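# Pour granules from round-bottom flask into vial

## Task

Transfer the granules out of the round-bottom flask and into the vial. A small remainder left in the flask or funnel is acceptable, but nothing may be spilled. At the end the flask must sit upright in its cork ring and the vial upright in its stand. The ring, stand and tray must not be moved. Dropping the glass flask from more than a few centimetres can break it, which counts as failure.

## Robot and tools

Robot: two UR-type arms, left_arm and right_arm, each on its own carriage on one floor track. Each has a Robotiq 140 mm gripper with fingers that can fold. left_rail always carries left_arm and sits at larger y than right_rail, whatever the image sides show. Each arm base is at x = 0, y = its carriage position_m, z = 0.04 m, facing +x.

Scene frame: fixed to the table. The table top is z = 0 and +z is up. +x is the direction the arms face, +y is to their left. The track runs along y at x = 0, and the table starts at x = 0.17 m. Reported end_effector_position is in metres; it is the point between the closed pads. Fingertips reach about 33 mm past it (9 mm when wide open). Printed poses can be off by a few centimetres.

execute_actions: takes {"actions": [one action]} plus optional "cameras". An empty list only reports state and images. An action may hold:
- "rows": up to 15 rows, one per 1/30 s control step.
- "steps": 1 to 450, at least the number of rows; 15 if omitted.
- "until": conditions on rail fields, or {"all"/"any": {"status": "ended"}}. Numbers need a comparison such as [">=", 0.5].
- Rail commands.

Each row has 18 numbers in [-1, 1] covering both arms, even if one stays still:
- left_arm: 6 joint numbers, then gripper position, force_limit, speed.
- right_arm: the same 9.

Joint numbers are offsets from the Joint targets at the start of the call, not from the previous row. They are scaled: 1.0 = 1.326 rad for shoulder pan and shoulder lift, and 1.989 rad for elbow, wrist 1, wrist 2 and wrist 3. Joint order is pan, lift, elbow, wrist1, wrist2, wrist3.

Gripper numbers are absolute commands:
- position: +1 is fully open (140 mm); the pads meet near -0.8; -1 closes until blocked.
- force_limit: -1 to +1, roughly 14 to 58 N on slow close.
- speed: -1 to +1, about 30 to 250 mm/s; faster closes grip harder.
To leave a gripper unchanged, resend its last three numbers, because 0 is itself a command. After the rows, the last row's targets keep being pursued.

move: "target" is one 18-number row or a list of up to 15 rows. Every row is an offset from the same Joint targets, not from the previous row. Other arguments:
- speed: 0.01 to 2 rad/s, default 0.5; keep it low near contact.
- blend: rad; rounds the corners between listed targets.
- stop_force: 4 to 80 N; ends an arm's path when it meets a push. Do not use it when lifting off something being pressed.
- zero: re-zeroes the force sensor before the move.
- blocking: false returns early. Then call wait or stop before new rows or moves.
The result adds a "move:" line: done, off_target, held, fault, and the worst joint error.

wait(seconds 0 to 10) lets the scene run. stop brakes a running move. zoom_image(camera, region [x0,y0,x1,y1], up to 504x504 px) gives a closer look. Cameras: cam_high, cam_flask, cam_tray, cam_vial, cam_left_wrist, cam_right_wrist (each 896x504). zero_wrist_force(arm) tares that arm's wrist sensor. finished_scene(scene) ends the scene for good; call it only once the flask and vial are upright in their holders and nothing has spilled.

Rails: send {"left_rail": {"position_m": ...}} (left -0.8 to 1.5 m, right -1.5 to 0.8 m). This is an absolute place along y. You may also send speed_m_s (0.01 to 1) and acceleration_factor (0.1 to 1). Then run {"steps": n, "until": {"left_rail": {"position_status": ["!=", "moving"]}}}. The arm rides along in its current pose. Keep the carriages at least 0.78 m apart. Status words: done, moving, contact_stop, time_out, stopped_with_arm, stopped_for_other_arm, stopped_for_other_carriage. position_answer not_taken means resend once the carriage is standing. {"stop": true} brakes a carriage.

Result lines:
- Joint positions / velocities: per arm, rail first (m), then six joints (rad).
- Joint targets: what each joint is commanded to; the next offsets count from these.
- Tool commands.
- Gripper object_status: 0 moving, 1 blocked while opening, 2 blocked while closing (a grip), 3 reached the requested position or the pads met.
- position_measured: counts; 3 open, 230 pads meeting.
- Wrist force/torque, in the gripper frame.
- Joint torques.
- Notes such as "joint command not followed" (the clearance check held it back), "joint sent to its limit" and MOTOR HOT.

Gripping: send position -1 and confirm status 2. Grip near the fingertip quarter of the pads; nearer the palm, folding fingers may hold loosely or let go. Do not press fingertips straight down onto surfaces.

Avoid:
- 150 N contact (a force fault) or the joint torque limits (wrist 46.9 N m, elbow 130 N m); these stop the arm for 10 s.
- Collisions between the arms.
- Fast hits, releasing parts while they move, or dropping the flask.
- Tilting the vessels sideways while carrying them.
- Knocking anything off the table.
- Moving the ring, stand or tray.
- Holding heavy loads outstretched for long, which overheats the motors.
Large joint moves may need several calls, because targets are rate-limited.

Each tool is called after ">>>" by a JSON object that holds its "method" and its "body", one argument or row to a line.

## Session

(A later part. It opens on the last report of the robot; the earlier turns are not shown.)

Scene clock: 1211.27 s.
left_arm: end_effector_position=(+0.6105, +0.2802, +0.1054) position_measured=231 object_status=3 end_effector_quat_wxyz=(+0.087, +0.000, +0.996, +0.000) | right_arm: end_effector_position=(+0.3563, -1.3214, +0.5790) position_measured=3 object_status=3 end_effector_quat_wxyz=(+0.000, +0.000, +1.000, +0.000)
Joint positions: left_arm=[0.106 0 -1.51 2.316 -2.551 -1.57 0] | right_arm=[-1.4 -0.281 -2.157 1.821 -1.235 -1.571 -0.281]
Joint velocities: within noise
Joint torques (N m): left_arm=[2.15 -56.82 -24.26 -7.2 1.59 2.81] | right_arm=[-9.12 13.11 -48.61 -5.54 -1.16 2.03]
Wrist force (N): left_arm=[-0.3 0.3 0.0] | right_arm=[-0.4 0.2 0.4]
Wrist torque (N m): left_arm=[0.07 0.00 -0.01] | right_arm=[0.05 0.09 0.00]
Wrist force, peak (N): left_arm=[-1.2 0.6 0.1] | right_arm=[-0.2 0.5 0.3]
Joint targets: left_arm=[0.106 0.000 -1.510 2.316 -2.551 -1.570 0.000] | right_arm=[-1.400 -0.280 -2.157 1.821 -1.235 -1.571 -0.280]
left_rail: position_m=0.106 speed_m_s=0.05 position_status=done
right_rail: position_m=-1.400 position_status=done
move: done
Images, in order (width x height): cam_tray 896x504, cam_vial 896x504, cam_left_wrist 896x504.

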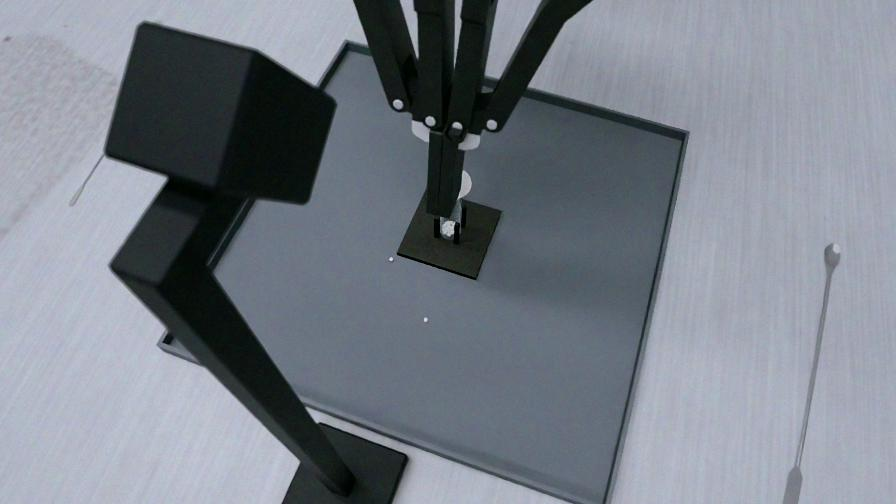

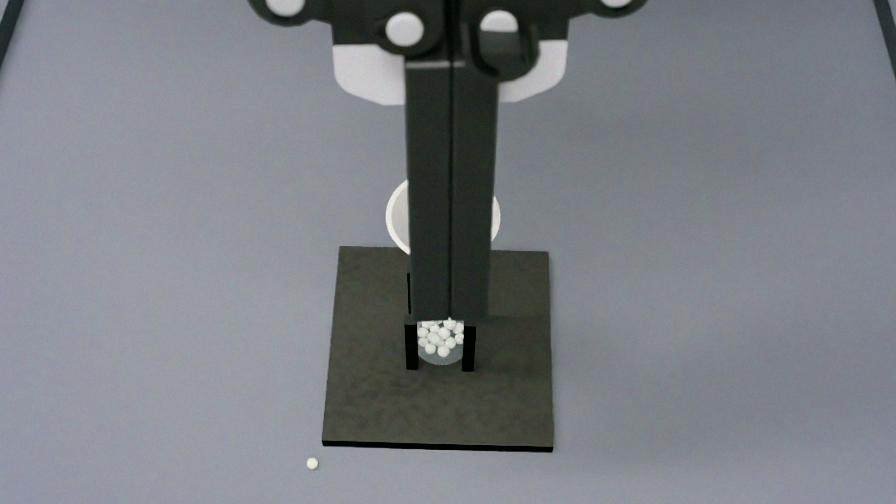

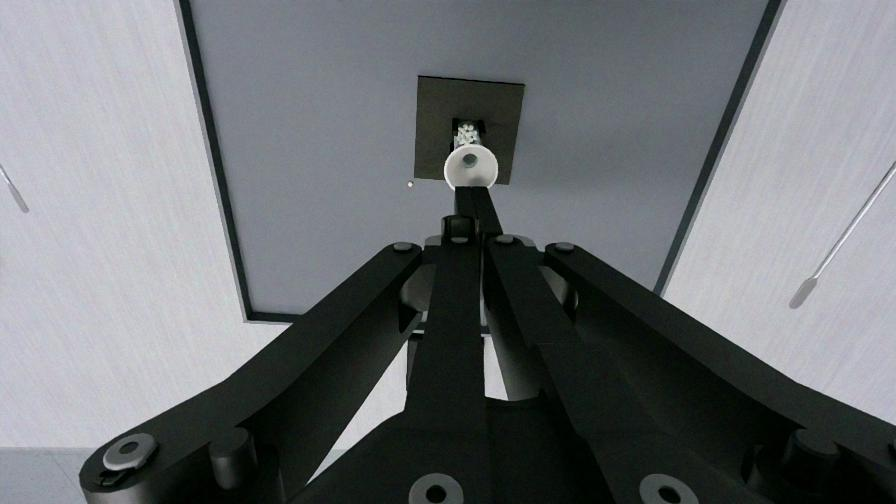

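>>> {"method": "move", "body": {
  "target": [
    [0,0.0080,-0.0058,0.0006,0,0,-1,-0.5,-1,0,0,0,0,0,0,1,1,1],
    [0,0.0098,-0.0052,-0.0012,0,0,-1,-0.5,-1,0,0,0,0,0,0,1,1,1],
    [0,0.0018,0.0006,-0.0018,0,0,-1,-0.5,-1,0,0,0,0,0,0,1,1,1]
  ],
  "speed": [0.04,0.02,0.012],
  "stop_force": 4,
  "cameras": ["cam_tray","cam_left_wrist","cam_vial"]
}}

>>> {"method": "zoom_image", "body": {
  "camera": "cam_left_wrist",
  "region": [420, 120, 520, 220]
}}

>>> {"method": "zoom_image", "body": {
  "camera": "cam_vial",
  "region": [360, 150, 520, 390]
}}

>>> {"method": "zoom_image", "body": {
  "camera": "cam_tray",
  "region": [410, 140, 510, 240]
}}

Scene clock: 1226.80 s.
left_arm: end_effector_position=(+0.6105, +0.2802, +0.1039) position_measured=231 object_status=3 end_effector_quat_wxyz=(+0.087, +0.000, +0.996, +0.000) | right_arm: end_effector_position=(+0.3563, -1.3214, +0.5790) position_measured=3 object_status=3 end_effector_quat_wxyz=(+0.000, +0.000, +1.000, +0.000)
Joint positions: left_arm=[0.106 0 -1.507 2.317 -2.555 -1.57 0] | right_arm=[-1.4 -0.281 -2.157 1.821 -1.235 -1.571 -0.28]
Joint velocities: within noise
Joint torques (N m): left_arm=[2.95 -57.29 -24.5 -7.14 1.32 3.01] | right_arm=[-7.15 12.02 -47.83 -5.67 -0.69 1.55]
Wrist force (N): left_arm=[-0.6 0.3 0.2] | right_arm=[-0.1 0.0 0.1]
Wrist torque (N m): left_arm=[0.06 0.07 -0.01] | right_arm=[0.00 0.01 0.00]
Wrist force, peak (N): left_arm=[-1.1 0.5 0.0] | right_arm=[0.1 0.7 0.0]
Joint targets: left_arm=[0.106 0.000 -1.507 2.317 -2.555 -1.570 0.000] | right_arm=[-1.400 -0.280 -2.157 1.821 -1.235 -1.571 -0.280]
left_rail: position_m=0.106 speed_m_s=0.05 position_status=done
right_rail: position_m=-1.400 position_status=done
move: done
Images, in order (width x height): cam_tray 896x504, cam_vial 896x504, cam_left_wrist 896x504.

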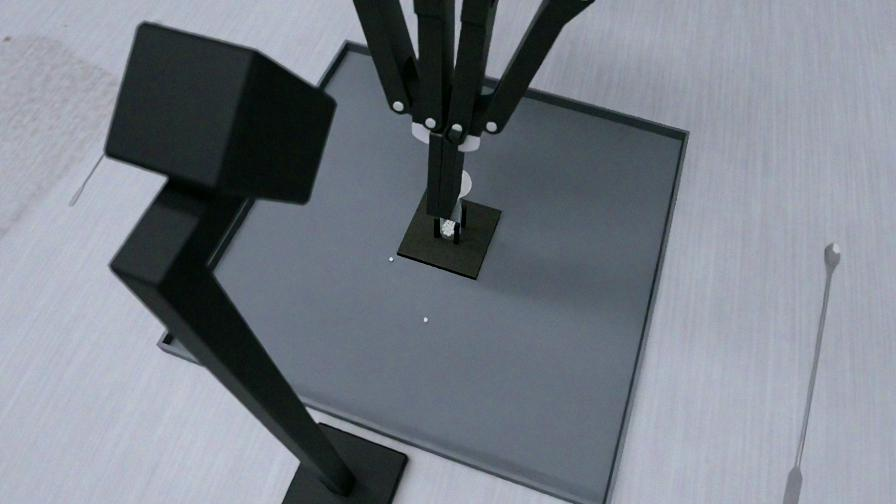

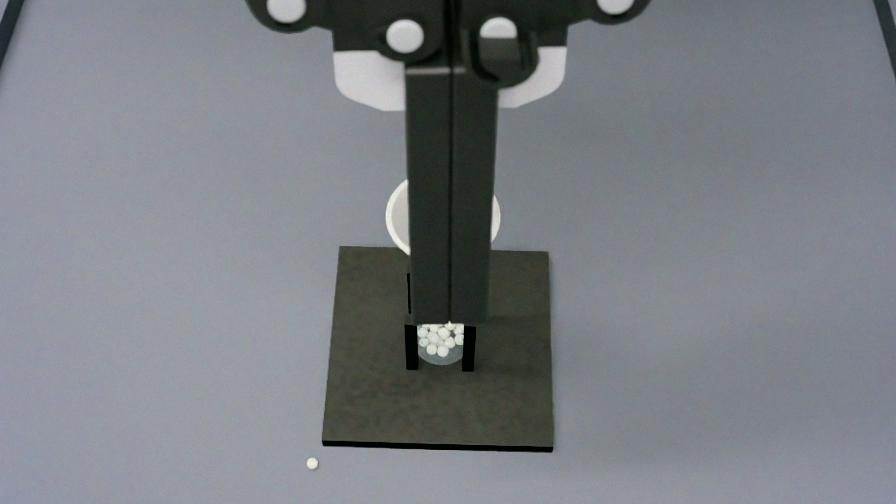

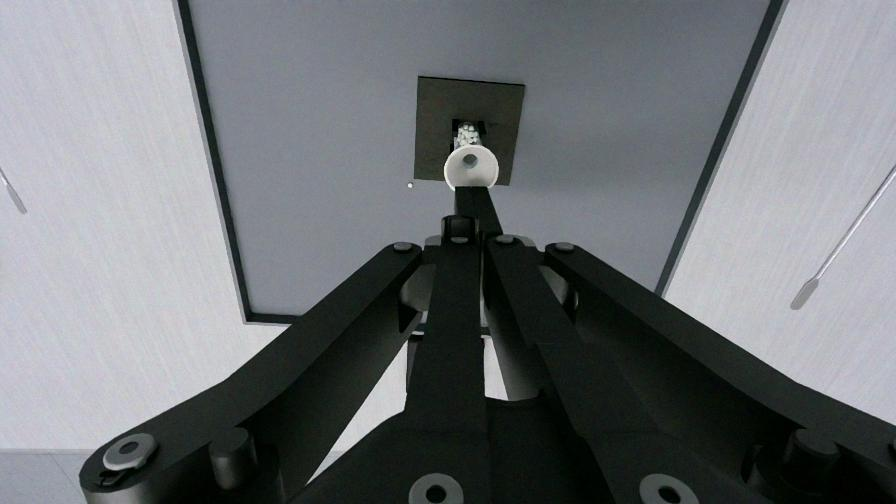

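Scaled by 5.040 from the camera's 896x504 image, which has a finer 1280x720 frame.

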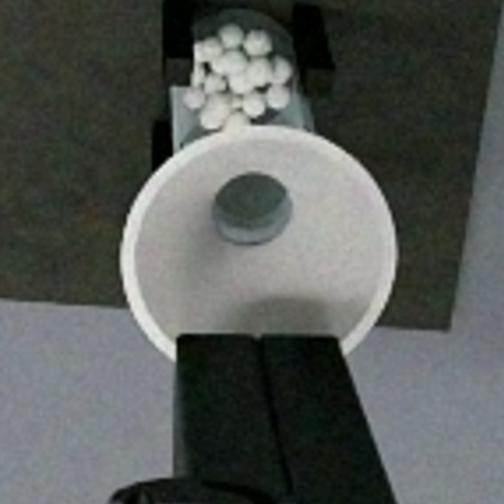

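Scaled by 2.100 from the camera's 896x504 image, which has a finer 1280x720 frame.

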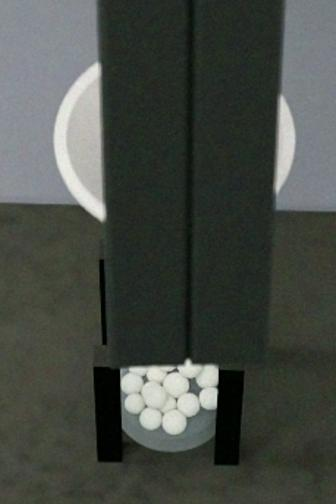

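Scaled by 5.040 from the camera's 896x504 image, which has a finer 1280x720 frame.

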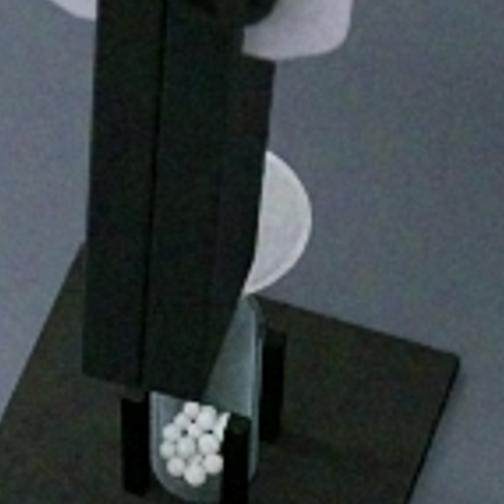

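>>> {"method": "move", "body": {
  "target": [0,0.0187,-0.0144,0.0005,0,0,-1,-0.5,-1,0,0,0,0,0,0,1,1,1],
  "speed": 0.06,
  "cameras": ["cam_tray","cam_left_wrist","cam_vial"]
}}

>>> {"method": "zoom_image", "body": {
  "camera": "cam_left_wrist",
  "region": [400, 60, 560, 200]
}}

Scene clock: 1233.87 s.
left_arm: end_effector_position=(+0.6278, +0.2802, +0.1048) position_measured=231 object_status=3 end_effector_quat_wxyz=(+0.089, +0.000, +0.996, +0.000) | right_arm: end_effector_position=(+0.3563, -1.3214, +0.5790) position_measured=3 object_status=3 end_effector_quat_wxyz=(+0.000, +0.000, +1.000, +0.000)
Joint positions: left_arm=[0.106 0 -1.483 2.288 -2.554 -1.57 0] | right_arm=[-1.4 -0.281 -2.157 1.821 -1.235 -1.571 -0.28]
Joint velocities: within noise
Joint torques (N m): left_arm=[1.8 -33.25 -48.81 -3.51 1.67 2.9] | right_arm=[-11.87 8.61 -48.37 -4.81 -0.84 2.05]
Wrist force (N): left_arm=[-0.9 0.3 0.4] | right_arm=[0.0 0.3 0.0]
Wrist torque (N m): left_arm=[0.08 0.14 0.01] | right_arm=[0.07 -0.01 0.00]
Wrist force, peak (N): left_arm=[-1.1 0.2 0.3] | right_arm=[-0.3 0.5 0.4]
Joint targets: left_arm=[0.106 0.000 -1.483 2.288 -2.554 -1.570 0.000] | right_arm=[-1.400 -0.280 -2.157 1.821 -1.235 -1.571 -0.280]
left_rail: position_m=0.106 speed_m_s=0.05 position_status=done
right_rail: position_m=-1.400 position_status=done
move: done
Images, in order (width x height): cam_tray 896x504, cam_vial 896x504, cam_left_wrist 896x504.

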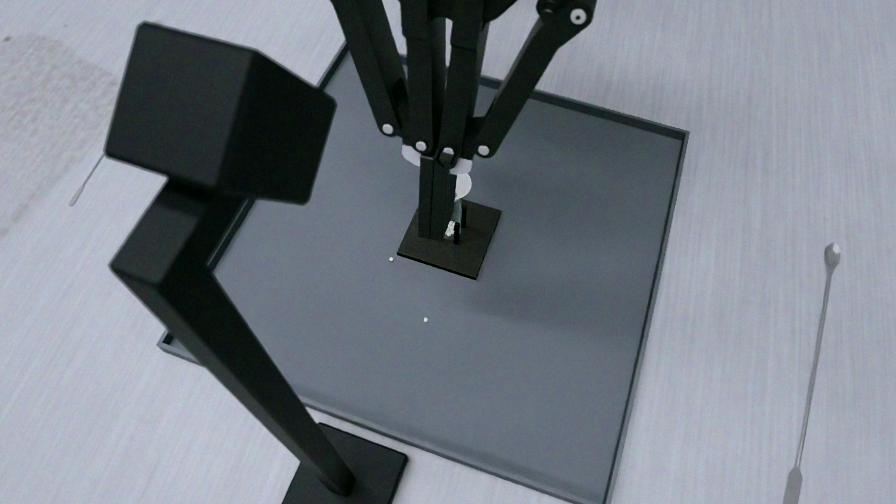

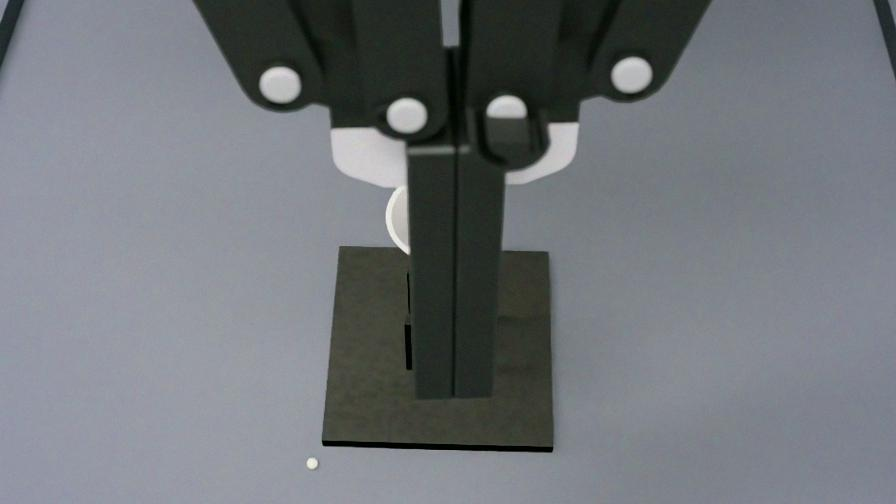

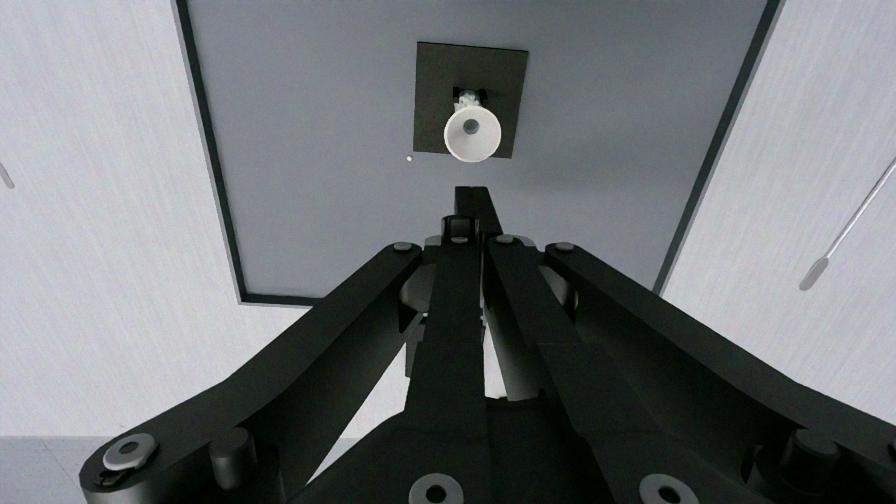

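Scaled by 3.150 from the camera's 896x504 image, which has a finer 1280x720 frame.

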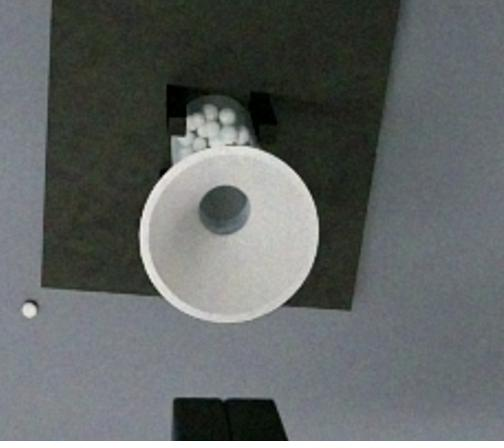

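>>> {"method": "execute_actions", "body": {
  "actions": [
    {"left_rail":{"position_m":0.0692,"speed_m_s":0.06,"acceleration_factor":0.3},"steps":90,"until":{"left_rail":{"position_status":["!=","moving"]}}}
  ],
  "cameras": []
}}

>>> {"method": "move", "body": {
  "target": [
    [0,0.0212,0.0002,-0.0126,0,0,-0.6,-0.5,-1,0,0,0,0,0,0,1,1,1],
    [0,0.0802,0.0146,-0.0663,0,0,-0.6,-0.5,-1,0,0,0,0,0,0,1,1,1]
  ],
  "speed": 0.1,
  "cameras": ["cam_left_wrist","cam_vial"]
}}

>>> {"method": "zoom_image", "body": {
  "camera": "cam_left_wrist",
  "region": [400, 120, 540, 240]
}}

>>> {"method": "zoom_image", "body": {
  "camera": "cam_vial",
  "region": [230, 380, 430, 500]
}}

Scene clock: 1253.70 s.
left_arm: end_effector_position=(+0.6281, +0.2434, +0.1048) position_measured=231 object_status=3 end_effector_quat_wxyz=(+0.089, +0.000, +0.996, +0.000) | right_arm: end_effector_position=(+0.3563, -1.3214, +0.5790) position_measured=3 object_status=3 end_effector_quat_wxyz=(+0.000, +0.000, +1.000, +0.000)
Joint positions: left_arm=[0.069 0 -1.483 2.288 -2.554 -1.57 0] | right_arm=[-1.4 -0.281 -2.157 1.821 -1.235 -1.571 -0.281]
Joint velocities: within noise
Joint torques (N m): left_arm=[1.87 -36.97 -37.86 -5.57 1.47 2.79] | right_arm=[-7.05 9.54 -47.73 -5.66 -0.63 1.77]
Wrist force (N): left_arm=[-0.5 0.4 0.0] | right_arm=[-0.3 0.3 0.0]
Wrist torque (N m): left_arm=[0.08 0.06 0.01] | right_arm=[0.06 0.05 0.00]
Wrist force, peak (N): left_arm=[-0.5 1.0 0.4] | right_arm=[-0.6 0.4 0.1]
Joint targets: left_arm=[0.069 0.000 -1.483 2.288 -2.554 -1.570 0.000] | right_arm=[-1.400 -0.280 -2.157 1.821 -1.235 -1.571 -0.280]
Tool commands: left_gripper/position=-1.0 left_gripper/force_limit=-0.5 left_gripper/speed=-1.0 right_gripper/position=+1.0 right_gripper/force_limit=+1.0 right_gripper/speed=+1.0
left_rail: position_m=0.069 speed_m_s=0.06 position_status=done
right_rail: position_m=-1.400 position_status=done
No camera images: "cameras" was empty.

Scene clock: 1255.57 s.
left_arm: end_effector_position=(+0.6322, +0.2434, +0.0455) position_measured=205 object_status=3 end_effector_quat_wxyz=(+0.087, +0.000, +0.996, +0.000) | right_arm: end_effector_position=(+0.3563, -1.3214, +0.5790) position_measured=3 object_status=3 end_effector_quat_wxyz=(+0.000, +0.000, +1.000, +0.000)
Joint positions: left_arm=[0.069 0 -1.377 2.317 -2.685 -1.57 0] | right_arm=[-1.4 -0.281 -2.157 1.821 -1.235 -1.571 -0.28]
Joint velocities: within noise
Joint torques (N m): left_arm=[1.47 -41.95 -19.06 -7.01 1.51 2.82] | right_arm=[-8.07 10.33 -48.22 -5.31 -0.61 1.97]
Wrist force (N): left_arm=[-0.7 0.2 0.2] | right_arm=[-0.4 0.2 0.0]
Wrist torque (N m): left_arm=[0.01 0.11 -0.01] | right_arm=[0.05 0.08 0.00]
Wrist force, peak (N): left_arm=[-1.1 0.5 -0.2] | right_arm=[0.0 0.7 0.1]
Joint targets: left_arm=[0.069 0.000 -1.376 2.317 -2.686 -1.570 0.000] | right_arm=[-1.400 -0.280 -2.157 1.821 -1.235 -1.571 -0.280]
left_rail: position_m=0.069 speed_m_s=0.06 position_status=done
right_rail: position_m=-1.400 position_status=done
move: done
Images, in order (width x height): cam_vial 896x504, cam_left_wrist 896x504.

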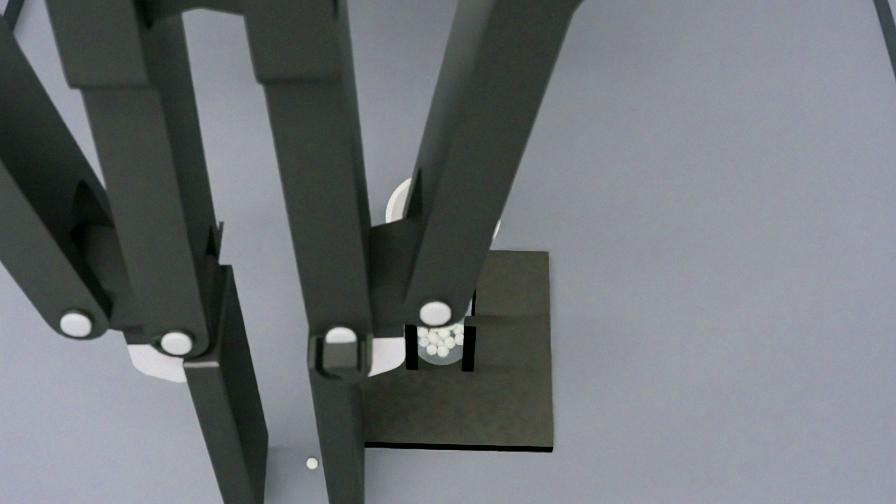

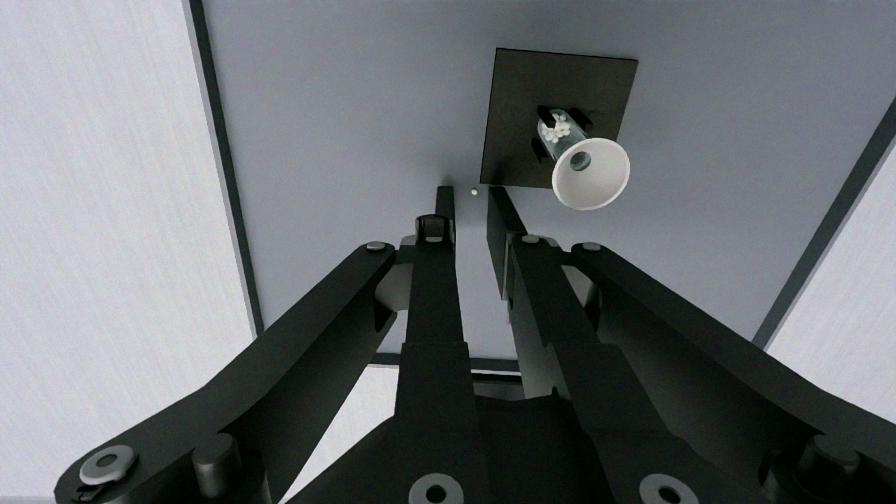

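Scaled by 3.600 from the camera's 896x504 image, which has a finer 1280x720 frame.

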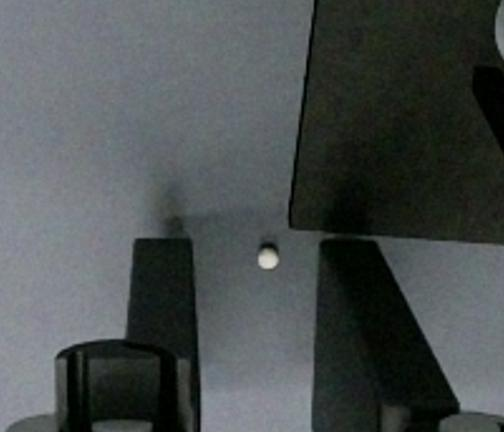

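Scaled by 2.520 from the camera's 896x504 image, which has a finer 1280x720 frame.

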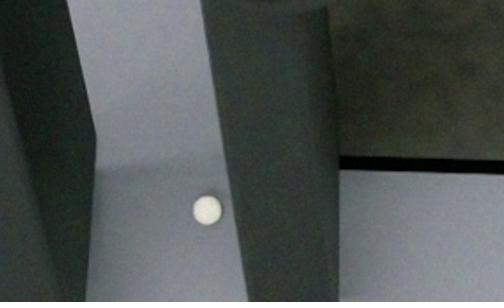

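>>> {"method": "move", "body": {
  "target": [0,0.0075,-0.0023,-0.0027,0,0,-0.6,-0.5,-1,0,0,0,0,0,0,1,1,1],
  "speed": 0.03,
  "stop_force": 5,
  "cameras": ["cam_left_wrist","cam_vial"]
}}

>>> {"method": "zoom_image", "body": {
  "camera": "cam_left_wrist",
  "region": [400, 140, 540, 260]
}}

>>> {"method": "zoom_image", "body": {
  "camera": "cam_vial",
  "region": [230, 380, 430, 500]
}}

Scene clock: 1274.73 s.
left_arm: end_effector_position=(+0.6357, +0.2434, +0.0423) position_measured=205 object_status=3 end_effector_quat_wxyz=(+0.087, +0.000, +0.996, +0.000) | right_arm: end_effector_position=(+0.3563, -1.3214, +0.5790) position_measured=3 object_status=3 end_effector_quat_wxyz=(+0.000, +0.000, +1.000, +0.000)
Joint positions: left_arm=[0.069 0 -1.366 2.313 -2.691 -1.57 0] | right_arm=[-1.4 -0.281 -2.157 1.821 -1.235 -1.571 -0.281]
Joint velocities: within noise
Joint torques (N m): left_arm=[0.19 -41.65 -41.01 -7.05 1.42 2.84] | right_arm=[-8.76 8.91 -47.81 -5.68 -0.66 1.98]
Wrist force (N): left_arm=[-0.9 -0.2 0.2] | right_arm=[-0.1 -0.1 -0.2]
Wrist torque (N m): left_arm=[-0.09 0.15 0.00] | right_arm=[0.00 0.01 0.00]
Wrist force, peak (N): left_arm=[-1.4 -0.2 0.1] | right_arm=[-0.3 0.6 0.3]
Joint targets: left_arm=[0.069 0.000 -1.366 2.313 -2.691 -1.570 0.000] | right_arm=[-1.400 -0.280 -2.157 1.821 -1.235 -1.571 -0.280]
left_rail: position_m=0.069 speed_m_s=0.06 position_status=done
right_rail: position_m=-1.400 position_status=done
move: done
Images, in order (width x height): cam_vial 896x504, cam_left_wrist 896x504.

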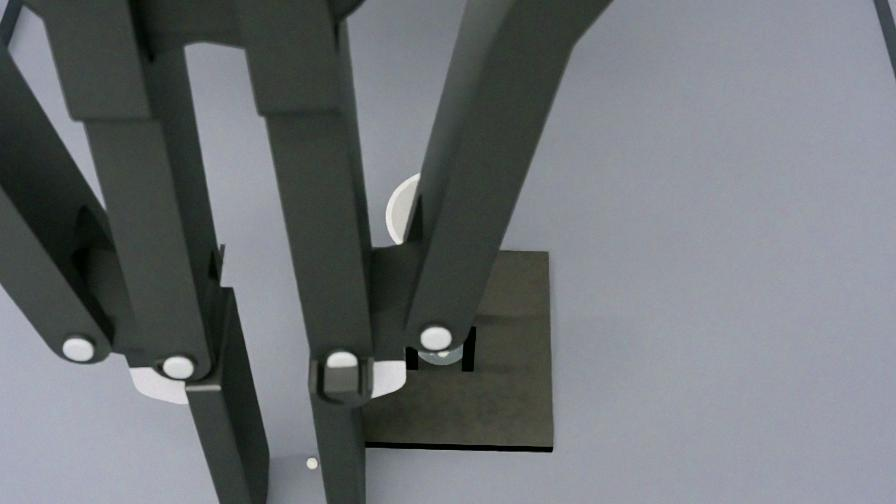

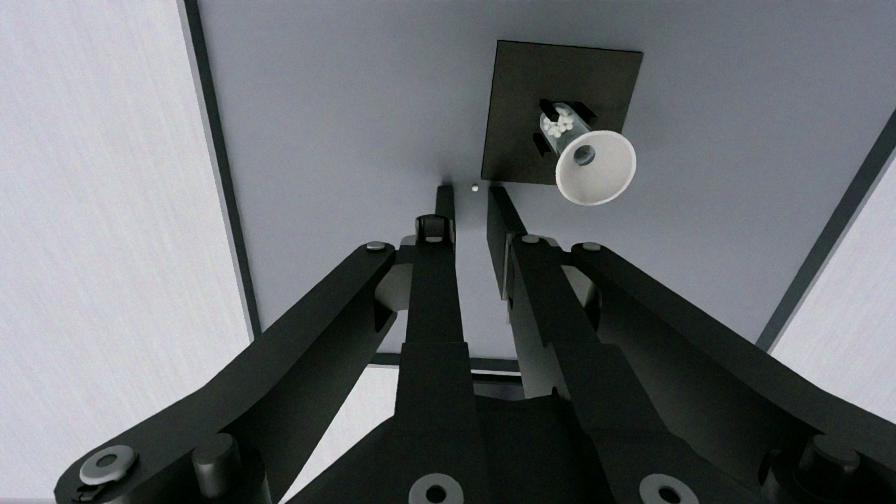

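Scaled by 3.600 from the camera's 896x504 image, which has a finer 1280x720 frame.

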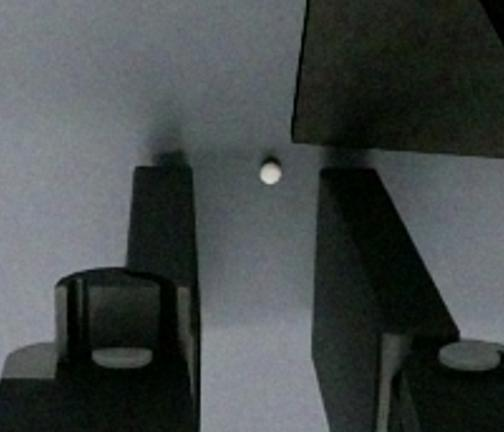

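Scaled by 2.520 from the camera's 896x504 image, which has a finer 1280x720 frame.

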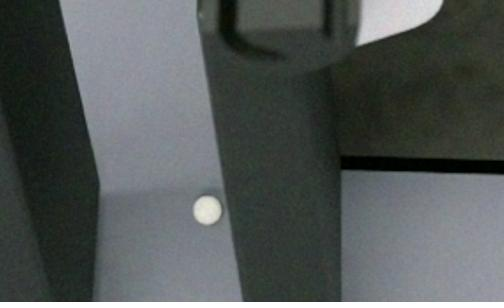

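>>> {"method": "move", "body": {
  "target": [0,0.0060,0.0012,-0.0052,0,0,-0.6,-0.5,-1,0,0,0,0,0,0,1,1,1],
  "speed": 0.02,
  "stop_force": 5,
  "cameras": ["cam_left_wrist","cam_vial"]
}}

>>> {"method": "zoom_image", "body": {
  "camera": "cam_left_wrist",
  "region": [400, 140, 540, 260]
}}

>>> {"method": "zoom_image", "body": {
  "camera": "cam_vial",
  "region": [230, 380, 430, 500]
}}

Scene clock: 1285.07 s.
left_arm: end_effector_position=(+0.6356, +0.2434, +0.0379) position_measured=205 object_status=3 end_effector_quat_wxyz=(+0.087, +0.000, +0.996, +0.000) | right_arm: end_effector_position=(+0.3563, -1.3214, +0.5790) position_measured=3 object_status=3 end_effector_quat_wxyz=(+0.000, +0.000, +1.000, +0.000)
Joint positions: left_arm=[0.069 0 -1.358 2.315 -2.701 -1.57 0] | right_arm=[-1.4 -0.28 -2.157 1.821 -1.235 -1.571 -0.281]
Joint velocities: within noise
Joint torques (N m): left_arm=[1.13 -42.35 -19.72 -7.21 1.41 2.76] | right_arm=[-9.86 10.51 -46.87 -4.97 -1.32 1.98]
Wrist force (N): left_arm=[-1.0 0.1 -0.1] | right_arm=[-0.2 0.3 -0.1]
Wrist torque (N m): left_arm=[-0.02 0.16 0.00] | right_arm=[0.06 0.04 0.00]
Wrist force, peak (N): left_arm=[-1.2 0.3 -0.1] | right_arm=[-0.3 0.5 0.4]
Joint targets: left_arm=[0.069 0.000 -1.358 2.315 -2.701 -1.570 0.000] | right_arm=[-1.400 -0.280 -2.157 1.821 -1.235 -1.571 -0.280]
left_rail: position_m=0.069 speed_m_s=0.06 position_status=done
right_rail: position_m=-1.400 position_status=done
move: done
Images, in order (width x height): cam_vial 896x504, cam_left_wrist 896x504.

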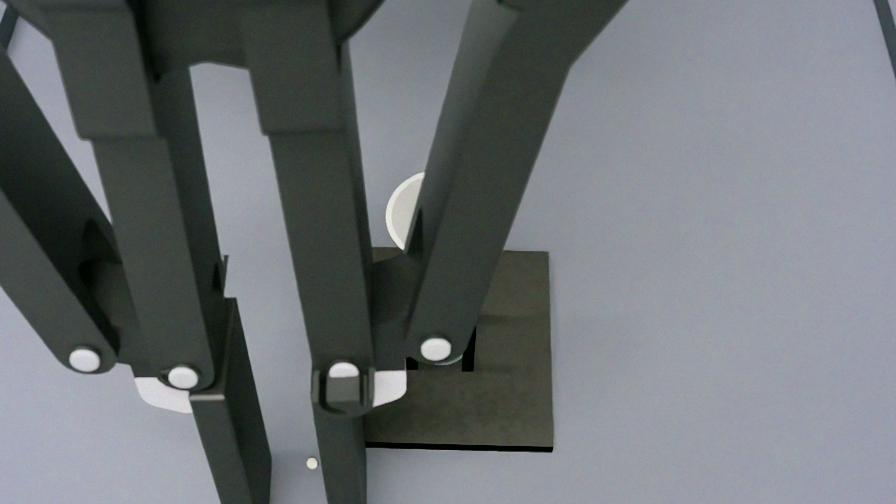

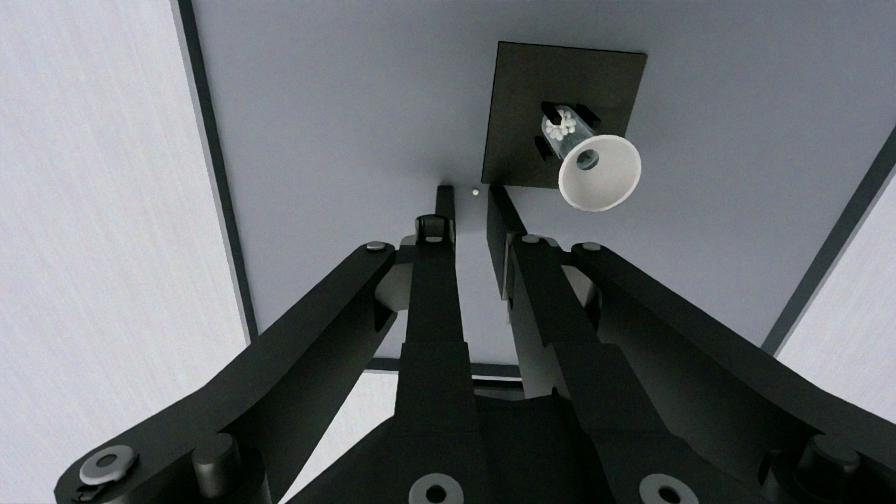

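Scaled by 3.600 from the camera's 896x504 image, which has a finer 1280x720 frame.

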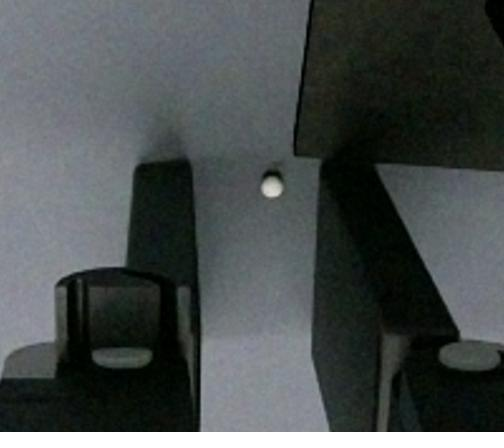

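Scaled by 2.520 from the camera's 896x504 image, which has a finer 1280x720 frame.

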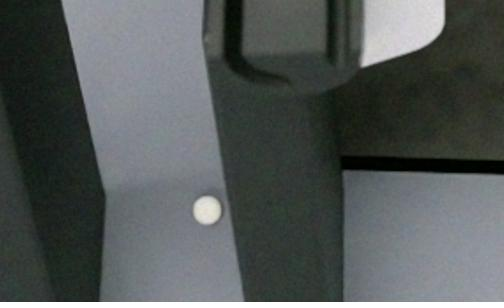

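>>> {"method": "move", "body": {
  "target": [0,0.0012,0.0002,-0.0010,0,0,-0.6,-0.5,-1,0,0,0,0,0,0,1,1,1],
  "speed": 0.01,
  "stop_force": 4,
  "cameras": ["cam_left_wrist"]
}}

>>> {"method": "execute_actions", "body": {
  "actions": [
    {"rows":[[0,0,0,0,0,0,-1,-0.5,-1,0,0,0,0,0,0,1,1,1]],"steps":75}
  ],
  "cameras": ["cam_vial","cam_left_wrist"]
}}

>>> {"method": "zoom_image", "body": {
  "camera": "cam_left_wrist",
  "region": [400, 140, 540, 260]
}}

>>> {"method": "zoom_image", "body": {
  "camera": "cam_vial",
  "region": [230, 380, 430, 500]
}}

Scene clock: 1296.03 s.
left_arm: end_effector_position=(+0.6357, +0.2434, +0.0374) position_measured=205 object_status=3 end_effector_quat_wxyz=(+0.087, +0.000, +0.996, +0.000) | right_arm: end_effector_position=(+0.3563, -1.3214, +0.5790) position_measured=3 object_status=3 end_effector_quat_wxyz=(+0.000, +0.000, +1.000, +0.000)
Joint positions: left_arm=[0.069 0 -1.357 2.315 -2.703 -1.57 0] | right_arm=[-1.4 -0.28 -2.157 1.821 -1.235 -1.571 -0.28]
Joint velocities: within noise
Joint torques (N m): left_arm=[2.39 -56.72 -23.5 -2.59 1.4 2.9] | right_arm=[-8.67 13.15 -47.35 -5.23 -0.61 1.93]
Wrist force (N): left_arm=[-1.1 -0.5 -6.4] | right_arm=[0.2 0.1 0.3]
Wrist torque (N m): left_arm=[-0.14 0.20 0.00] | right_arm=[0.03 -0.06 0.00]
Wrist force, peak (N): left_arm=[-1.1 0.0 -6.8] | right_arm=[-0.2 0.4 0.6]
Joint targets: left_arm=[0.069 0.000 -1.357 2.315 -2.702 -1.570 0.000] | right_arm=[-1.400 -0.280 -2.157 1.821 -1.235 -1.571 -0.280]
left_rail: position_m=0.069 speed_m_s=0.06 position_status=done
right_rail: position_m=-1.400 position_status=done
move: contact (left_arm)
Images, in order (width x height): cam_left_wrist 896x504.

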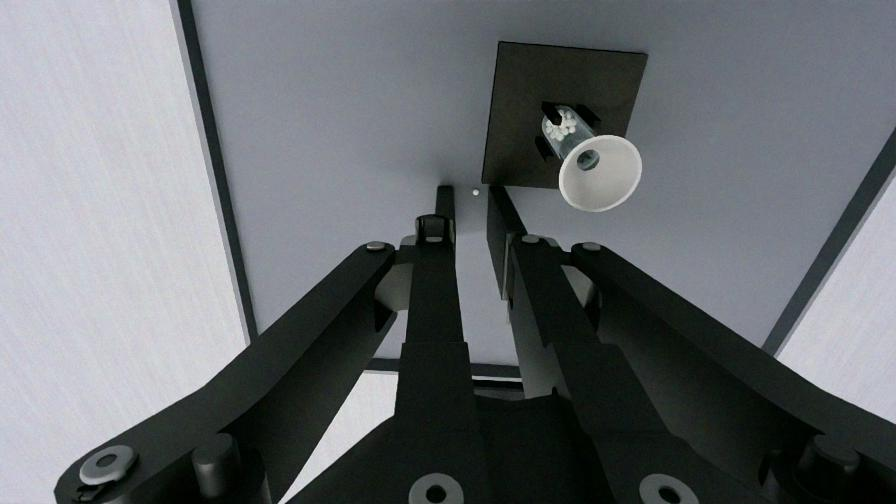

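Scene clock: 1298.73 s.
left_arm: end_effector_position=(+0.6357, +0.2434, +0.0374) position_measured=231 object_status=3 end_effector_quat_wxyz=(+0.087, +0.000, +0.996, +0.000) | right_arm: end_effector_position=(+0.3563, -1.3214, +0.5790) position_measured=3 object_status=3 end_effector_quat_wxyz=(+0.000, +0.000, +1.000, +0.000)
Joint positions: left_arm=[0.069 0 -1.357 2.315 -2.702 -1.57 0] | right_arm=[-1.4 -0.281 -2.157 1.821 -1.235 -1.571 -0.281]
Joint velocities: within noise
Joint torques (N m): left_arm=[1.8 -63.75 -38.02 -5.97 1.33 2.92] | right_arm=[-9.04 9.73 -47.85 -5.13 -0.82 1.79]
Wrist force (N): left_arm=[-1.1 0.0 -3.6] | right_arm=[-0.2 0.2 0.1]
Wrist torque (N m): left_arm=[-0.05 0.17 0.00] | right_arm=[0.05 0.03 0.00]
Wrist force, peak (N): left_arm=[-2.4 0.0 -7.6] | right_arm=[-0.2 0.6 0.2]
Joint targets: left_arm=[0.069 0.000 -1.357 2.315 -2.702 -1.570 0.000] | right_arm=[-1.400 -0.280 -2.157 1.821 -1.235 -1.571 -0.280]
left_rail: position_m=0.069 speed_m_s=0.06 position_status=done
right_rail: position_m=-1.400 position_status=done
Images, in order (width x height): cam_vial 896x504, cam_left_wrist 896x504.

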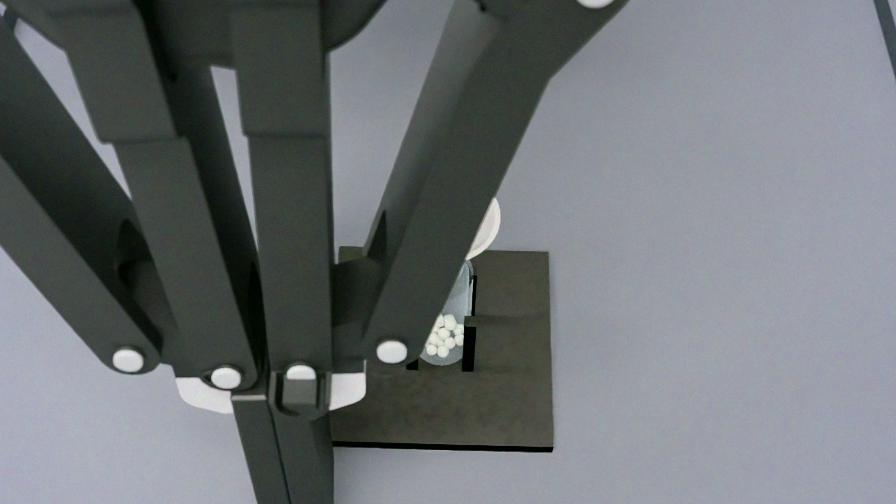

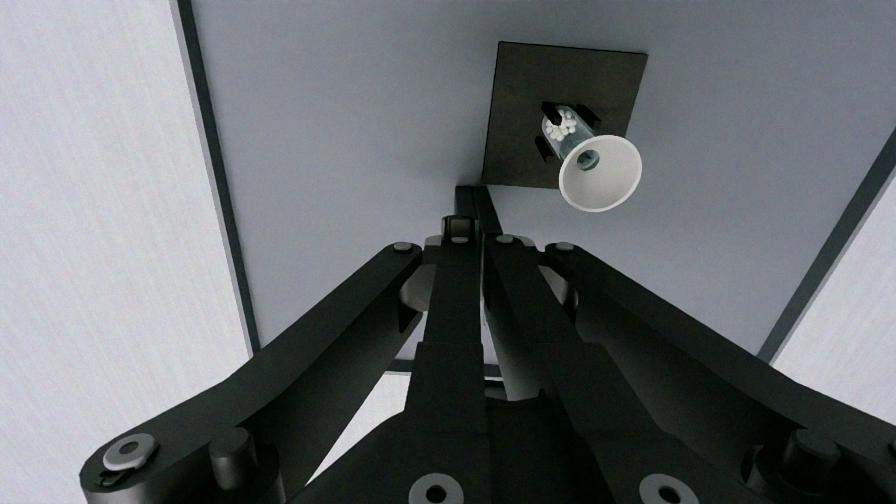

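Scaled by 3.600 from the camera's 896x504 image, which has a finer 1280x720 frame.

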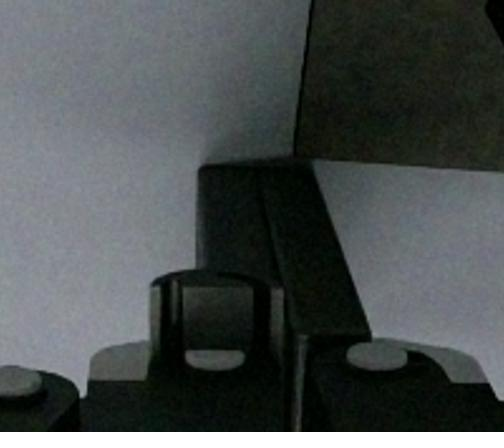

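Scaled by 2.520 from the camera's 896x504 image, which has a finer 1280x720 frame.

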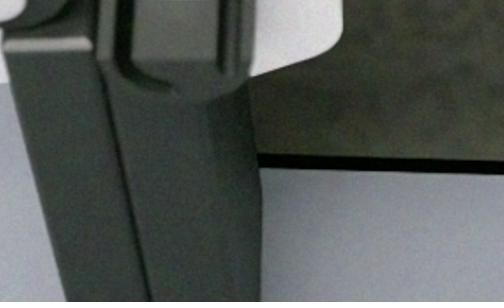

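>>> {"method": "move", "body": {
  "target": [
    [0,-0.0072,-0.0013,0.0055,0,0,-1,-0.5,-1,0,0,0,0,0,0,1,1,1],
    [0,-0.1152,-0.0319,0.1081,0,0,-1,-0.5,-1,0,0,0,0,0,0,1,1,1]
  ],
  "speed": [0.03,0.2],
  "blend": 0.003,
  "cameras": ["cam_left_wrist","cam_vial"]
}}

>>> {"method": "zoom_image", "body": {
  "camera": "cam_vial",
  "region": [230, 380, 430, 500]
}}

>>> {"method": "execute_actions", "body": {
  "actions": [
    {"left_rail":{"position_m":0.1058,"speed_m_s":0.06,"acceleration_factor":0.3},"steps":90,"until":{"left_rail":{"position_status":["!=","moving"]}}}
  ],
  "cameras": ["cam_left_wrist"]
}}

Scene clock: 1316.37 s.
left_arm: end_effector_position=(+0.6361, +0.2434, +0.1316) position_measured=231 object_status=3 end_effector_quat_wxyz=(+0.088, +0.000, +0.996, +0.000) | right_arm: end_effector_position=(+0.3563, -1.3214, +0.5790) position_measured=3 object_status=3 end_effector_quat_wxyz=(+0.000, +0.000, +1.000, +0.000)
Joint positions: left_arm=[0.069 0 -1.51 2.252 -2.488 -1.57 0] | right_arm=[-1.4 -0.28 -2.157 1.821 -1.235 -1.571 -0.281]
Joint velocities: within noise
Joint torques (N m): left_arm=[0.72 -59.42 -50.07 -3.03 1.41 2.66] | right_arm=[-11.67 7.69 -46.21 -5.42 -0.84 2.16]
Wrist force (N): left_arm=[-0.8 0.7 0.1] | right_arm=[-0.5 0.0 0.0]
Wrist torque (N m): left_arm=[0.15 0.14 -0.04] | right_arm=[0.02 0.09 0.00]
Wrist force, peak (N): left_arm=[-1.2 -0.2 -4.7] | right_arm=[-0.3 0.6 0.4]
Joint targets: left_arm=[0.069 0.000 -1.510 2.252 -2.488 -1.570 0.000] | right_arm=[-1.400 -0.280 -2.157 1.821 -1.235 -1.571 -0.280]
left_rail: position_m=0.069 speed_m_s=0.06 position_status=done
right_rail: position_m=-1.400 position_status=done
move: done
Images, in order (width x height): cam_vial 896x504, cam_left_wrist 896x504.

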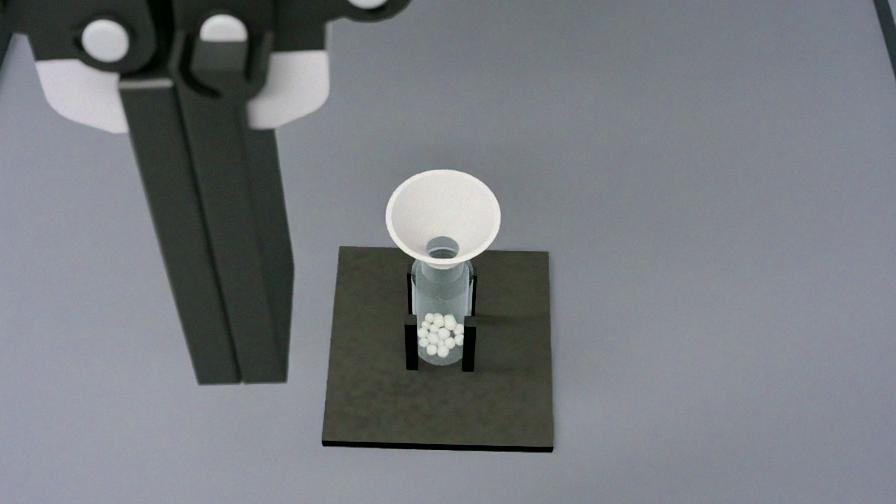

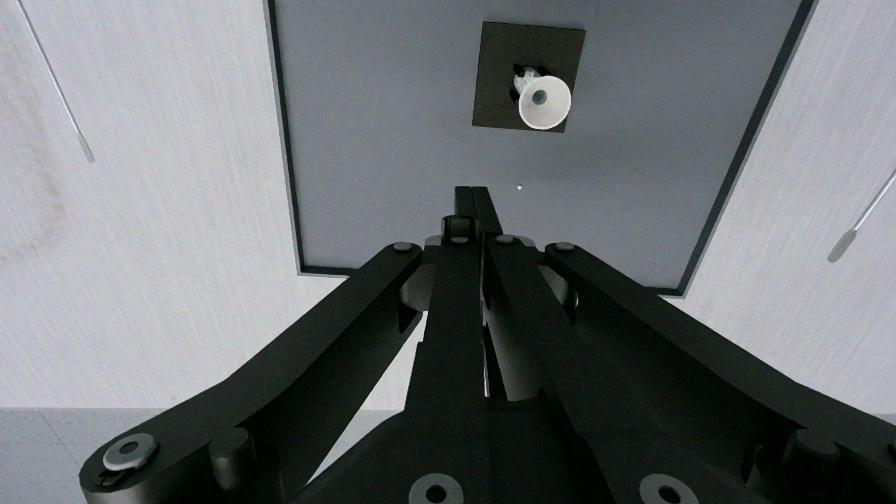

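Scaled by 2.520 from the camera's 896x504 image, which has a finer 1280x720 frame.

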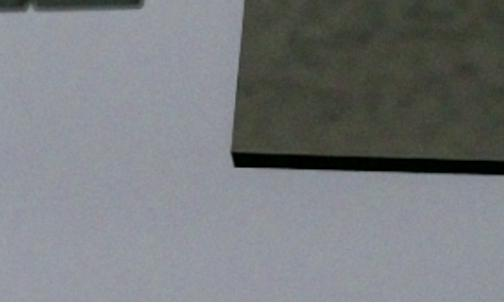

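Scene clock: 1317.47 s.
left_arm: end_effector_position=(+0.6361, +0.2799, +0.1318) position_measured=231 object_status=3 end_effector_quat_wxyz=(+0.088, +0.000, +0.996, +0.000) | right_arm: end_effector_position=(+0.3563, -1.3214, +0.5790) position_measured=3 object_status=3 end_effector_quat_wxyz=(+0.000, +0.000, +1.000, +0.000)
Joint positions: left_arm=[0.106 0 -1.51 2.252 -2.488 -1.57 0] | right_arm=[-1.4 -0.281 -2.157 1.821 -1.235 -1.571 -0.281]
Joint velocities: within noise
Joint torques (N m): left_arm=[1.46 -58.77 -46.73 -3.89 1.64 2.85] | right_arm=[-10.57 9.23 -49.21 -6.08 -0.53 2.45]
Wrist force (N): left_arm=[-0.8 -0.1 0.5] | right_arm=[0.0 0.2 0.0]
Wrist torque (N m): left_arm=[-0.02 0.15 -0.03] | right_arm=[0.04 -0.02 0.00]
Wrist force, peak (N): left_arm=[-1.0 0.3 0.4] | right_arm=[-0.3 0.4 0.5]
Joint targets: left_arm=[0.106 0.000 -1.510 2.252 -2.488 -1.570 0.000] | right_arm=[-1.400 -0.280 -2.157 1.821 -1.235 -1.571 -0.280]
Tool commands: left_gripper/position=-1.0 left_gripper/force_limit=-0.5 left_gripper/speed=-1.0 right_gripper/position=+1.0 right_gripper/force_limit=+1.0 right_gripper/speed=+1.0
left_rail: position_m=0.106 speed_m_s=0.06 position_status=done
right_rail: position_m=-1.400 position_status=done
Images, in order (width x height): cam_left_wrist 896x504.

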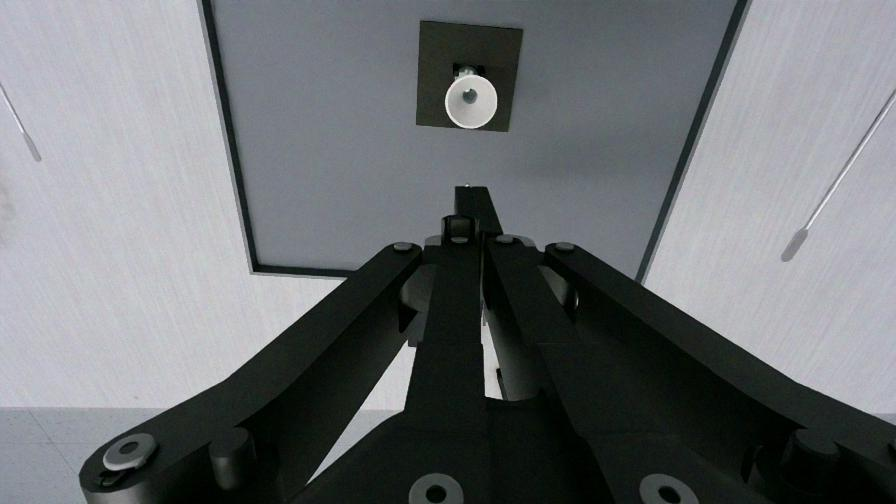

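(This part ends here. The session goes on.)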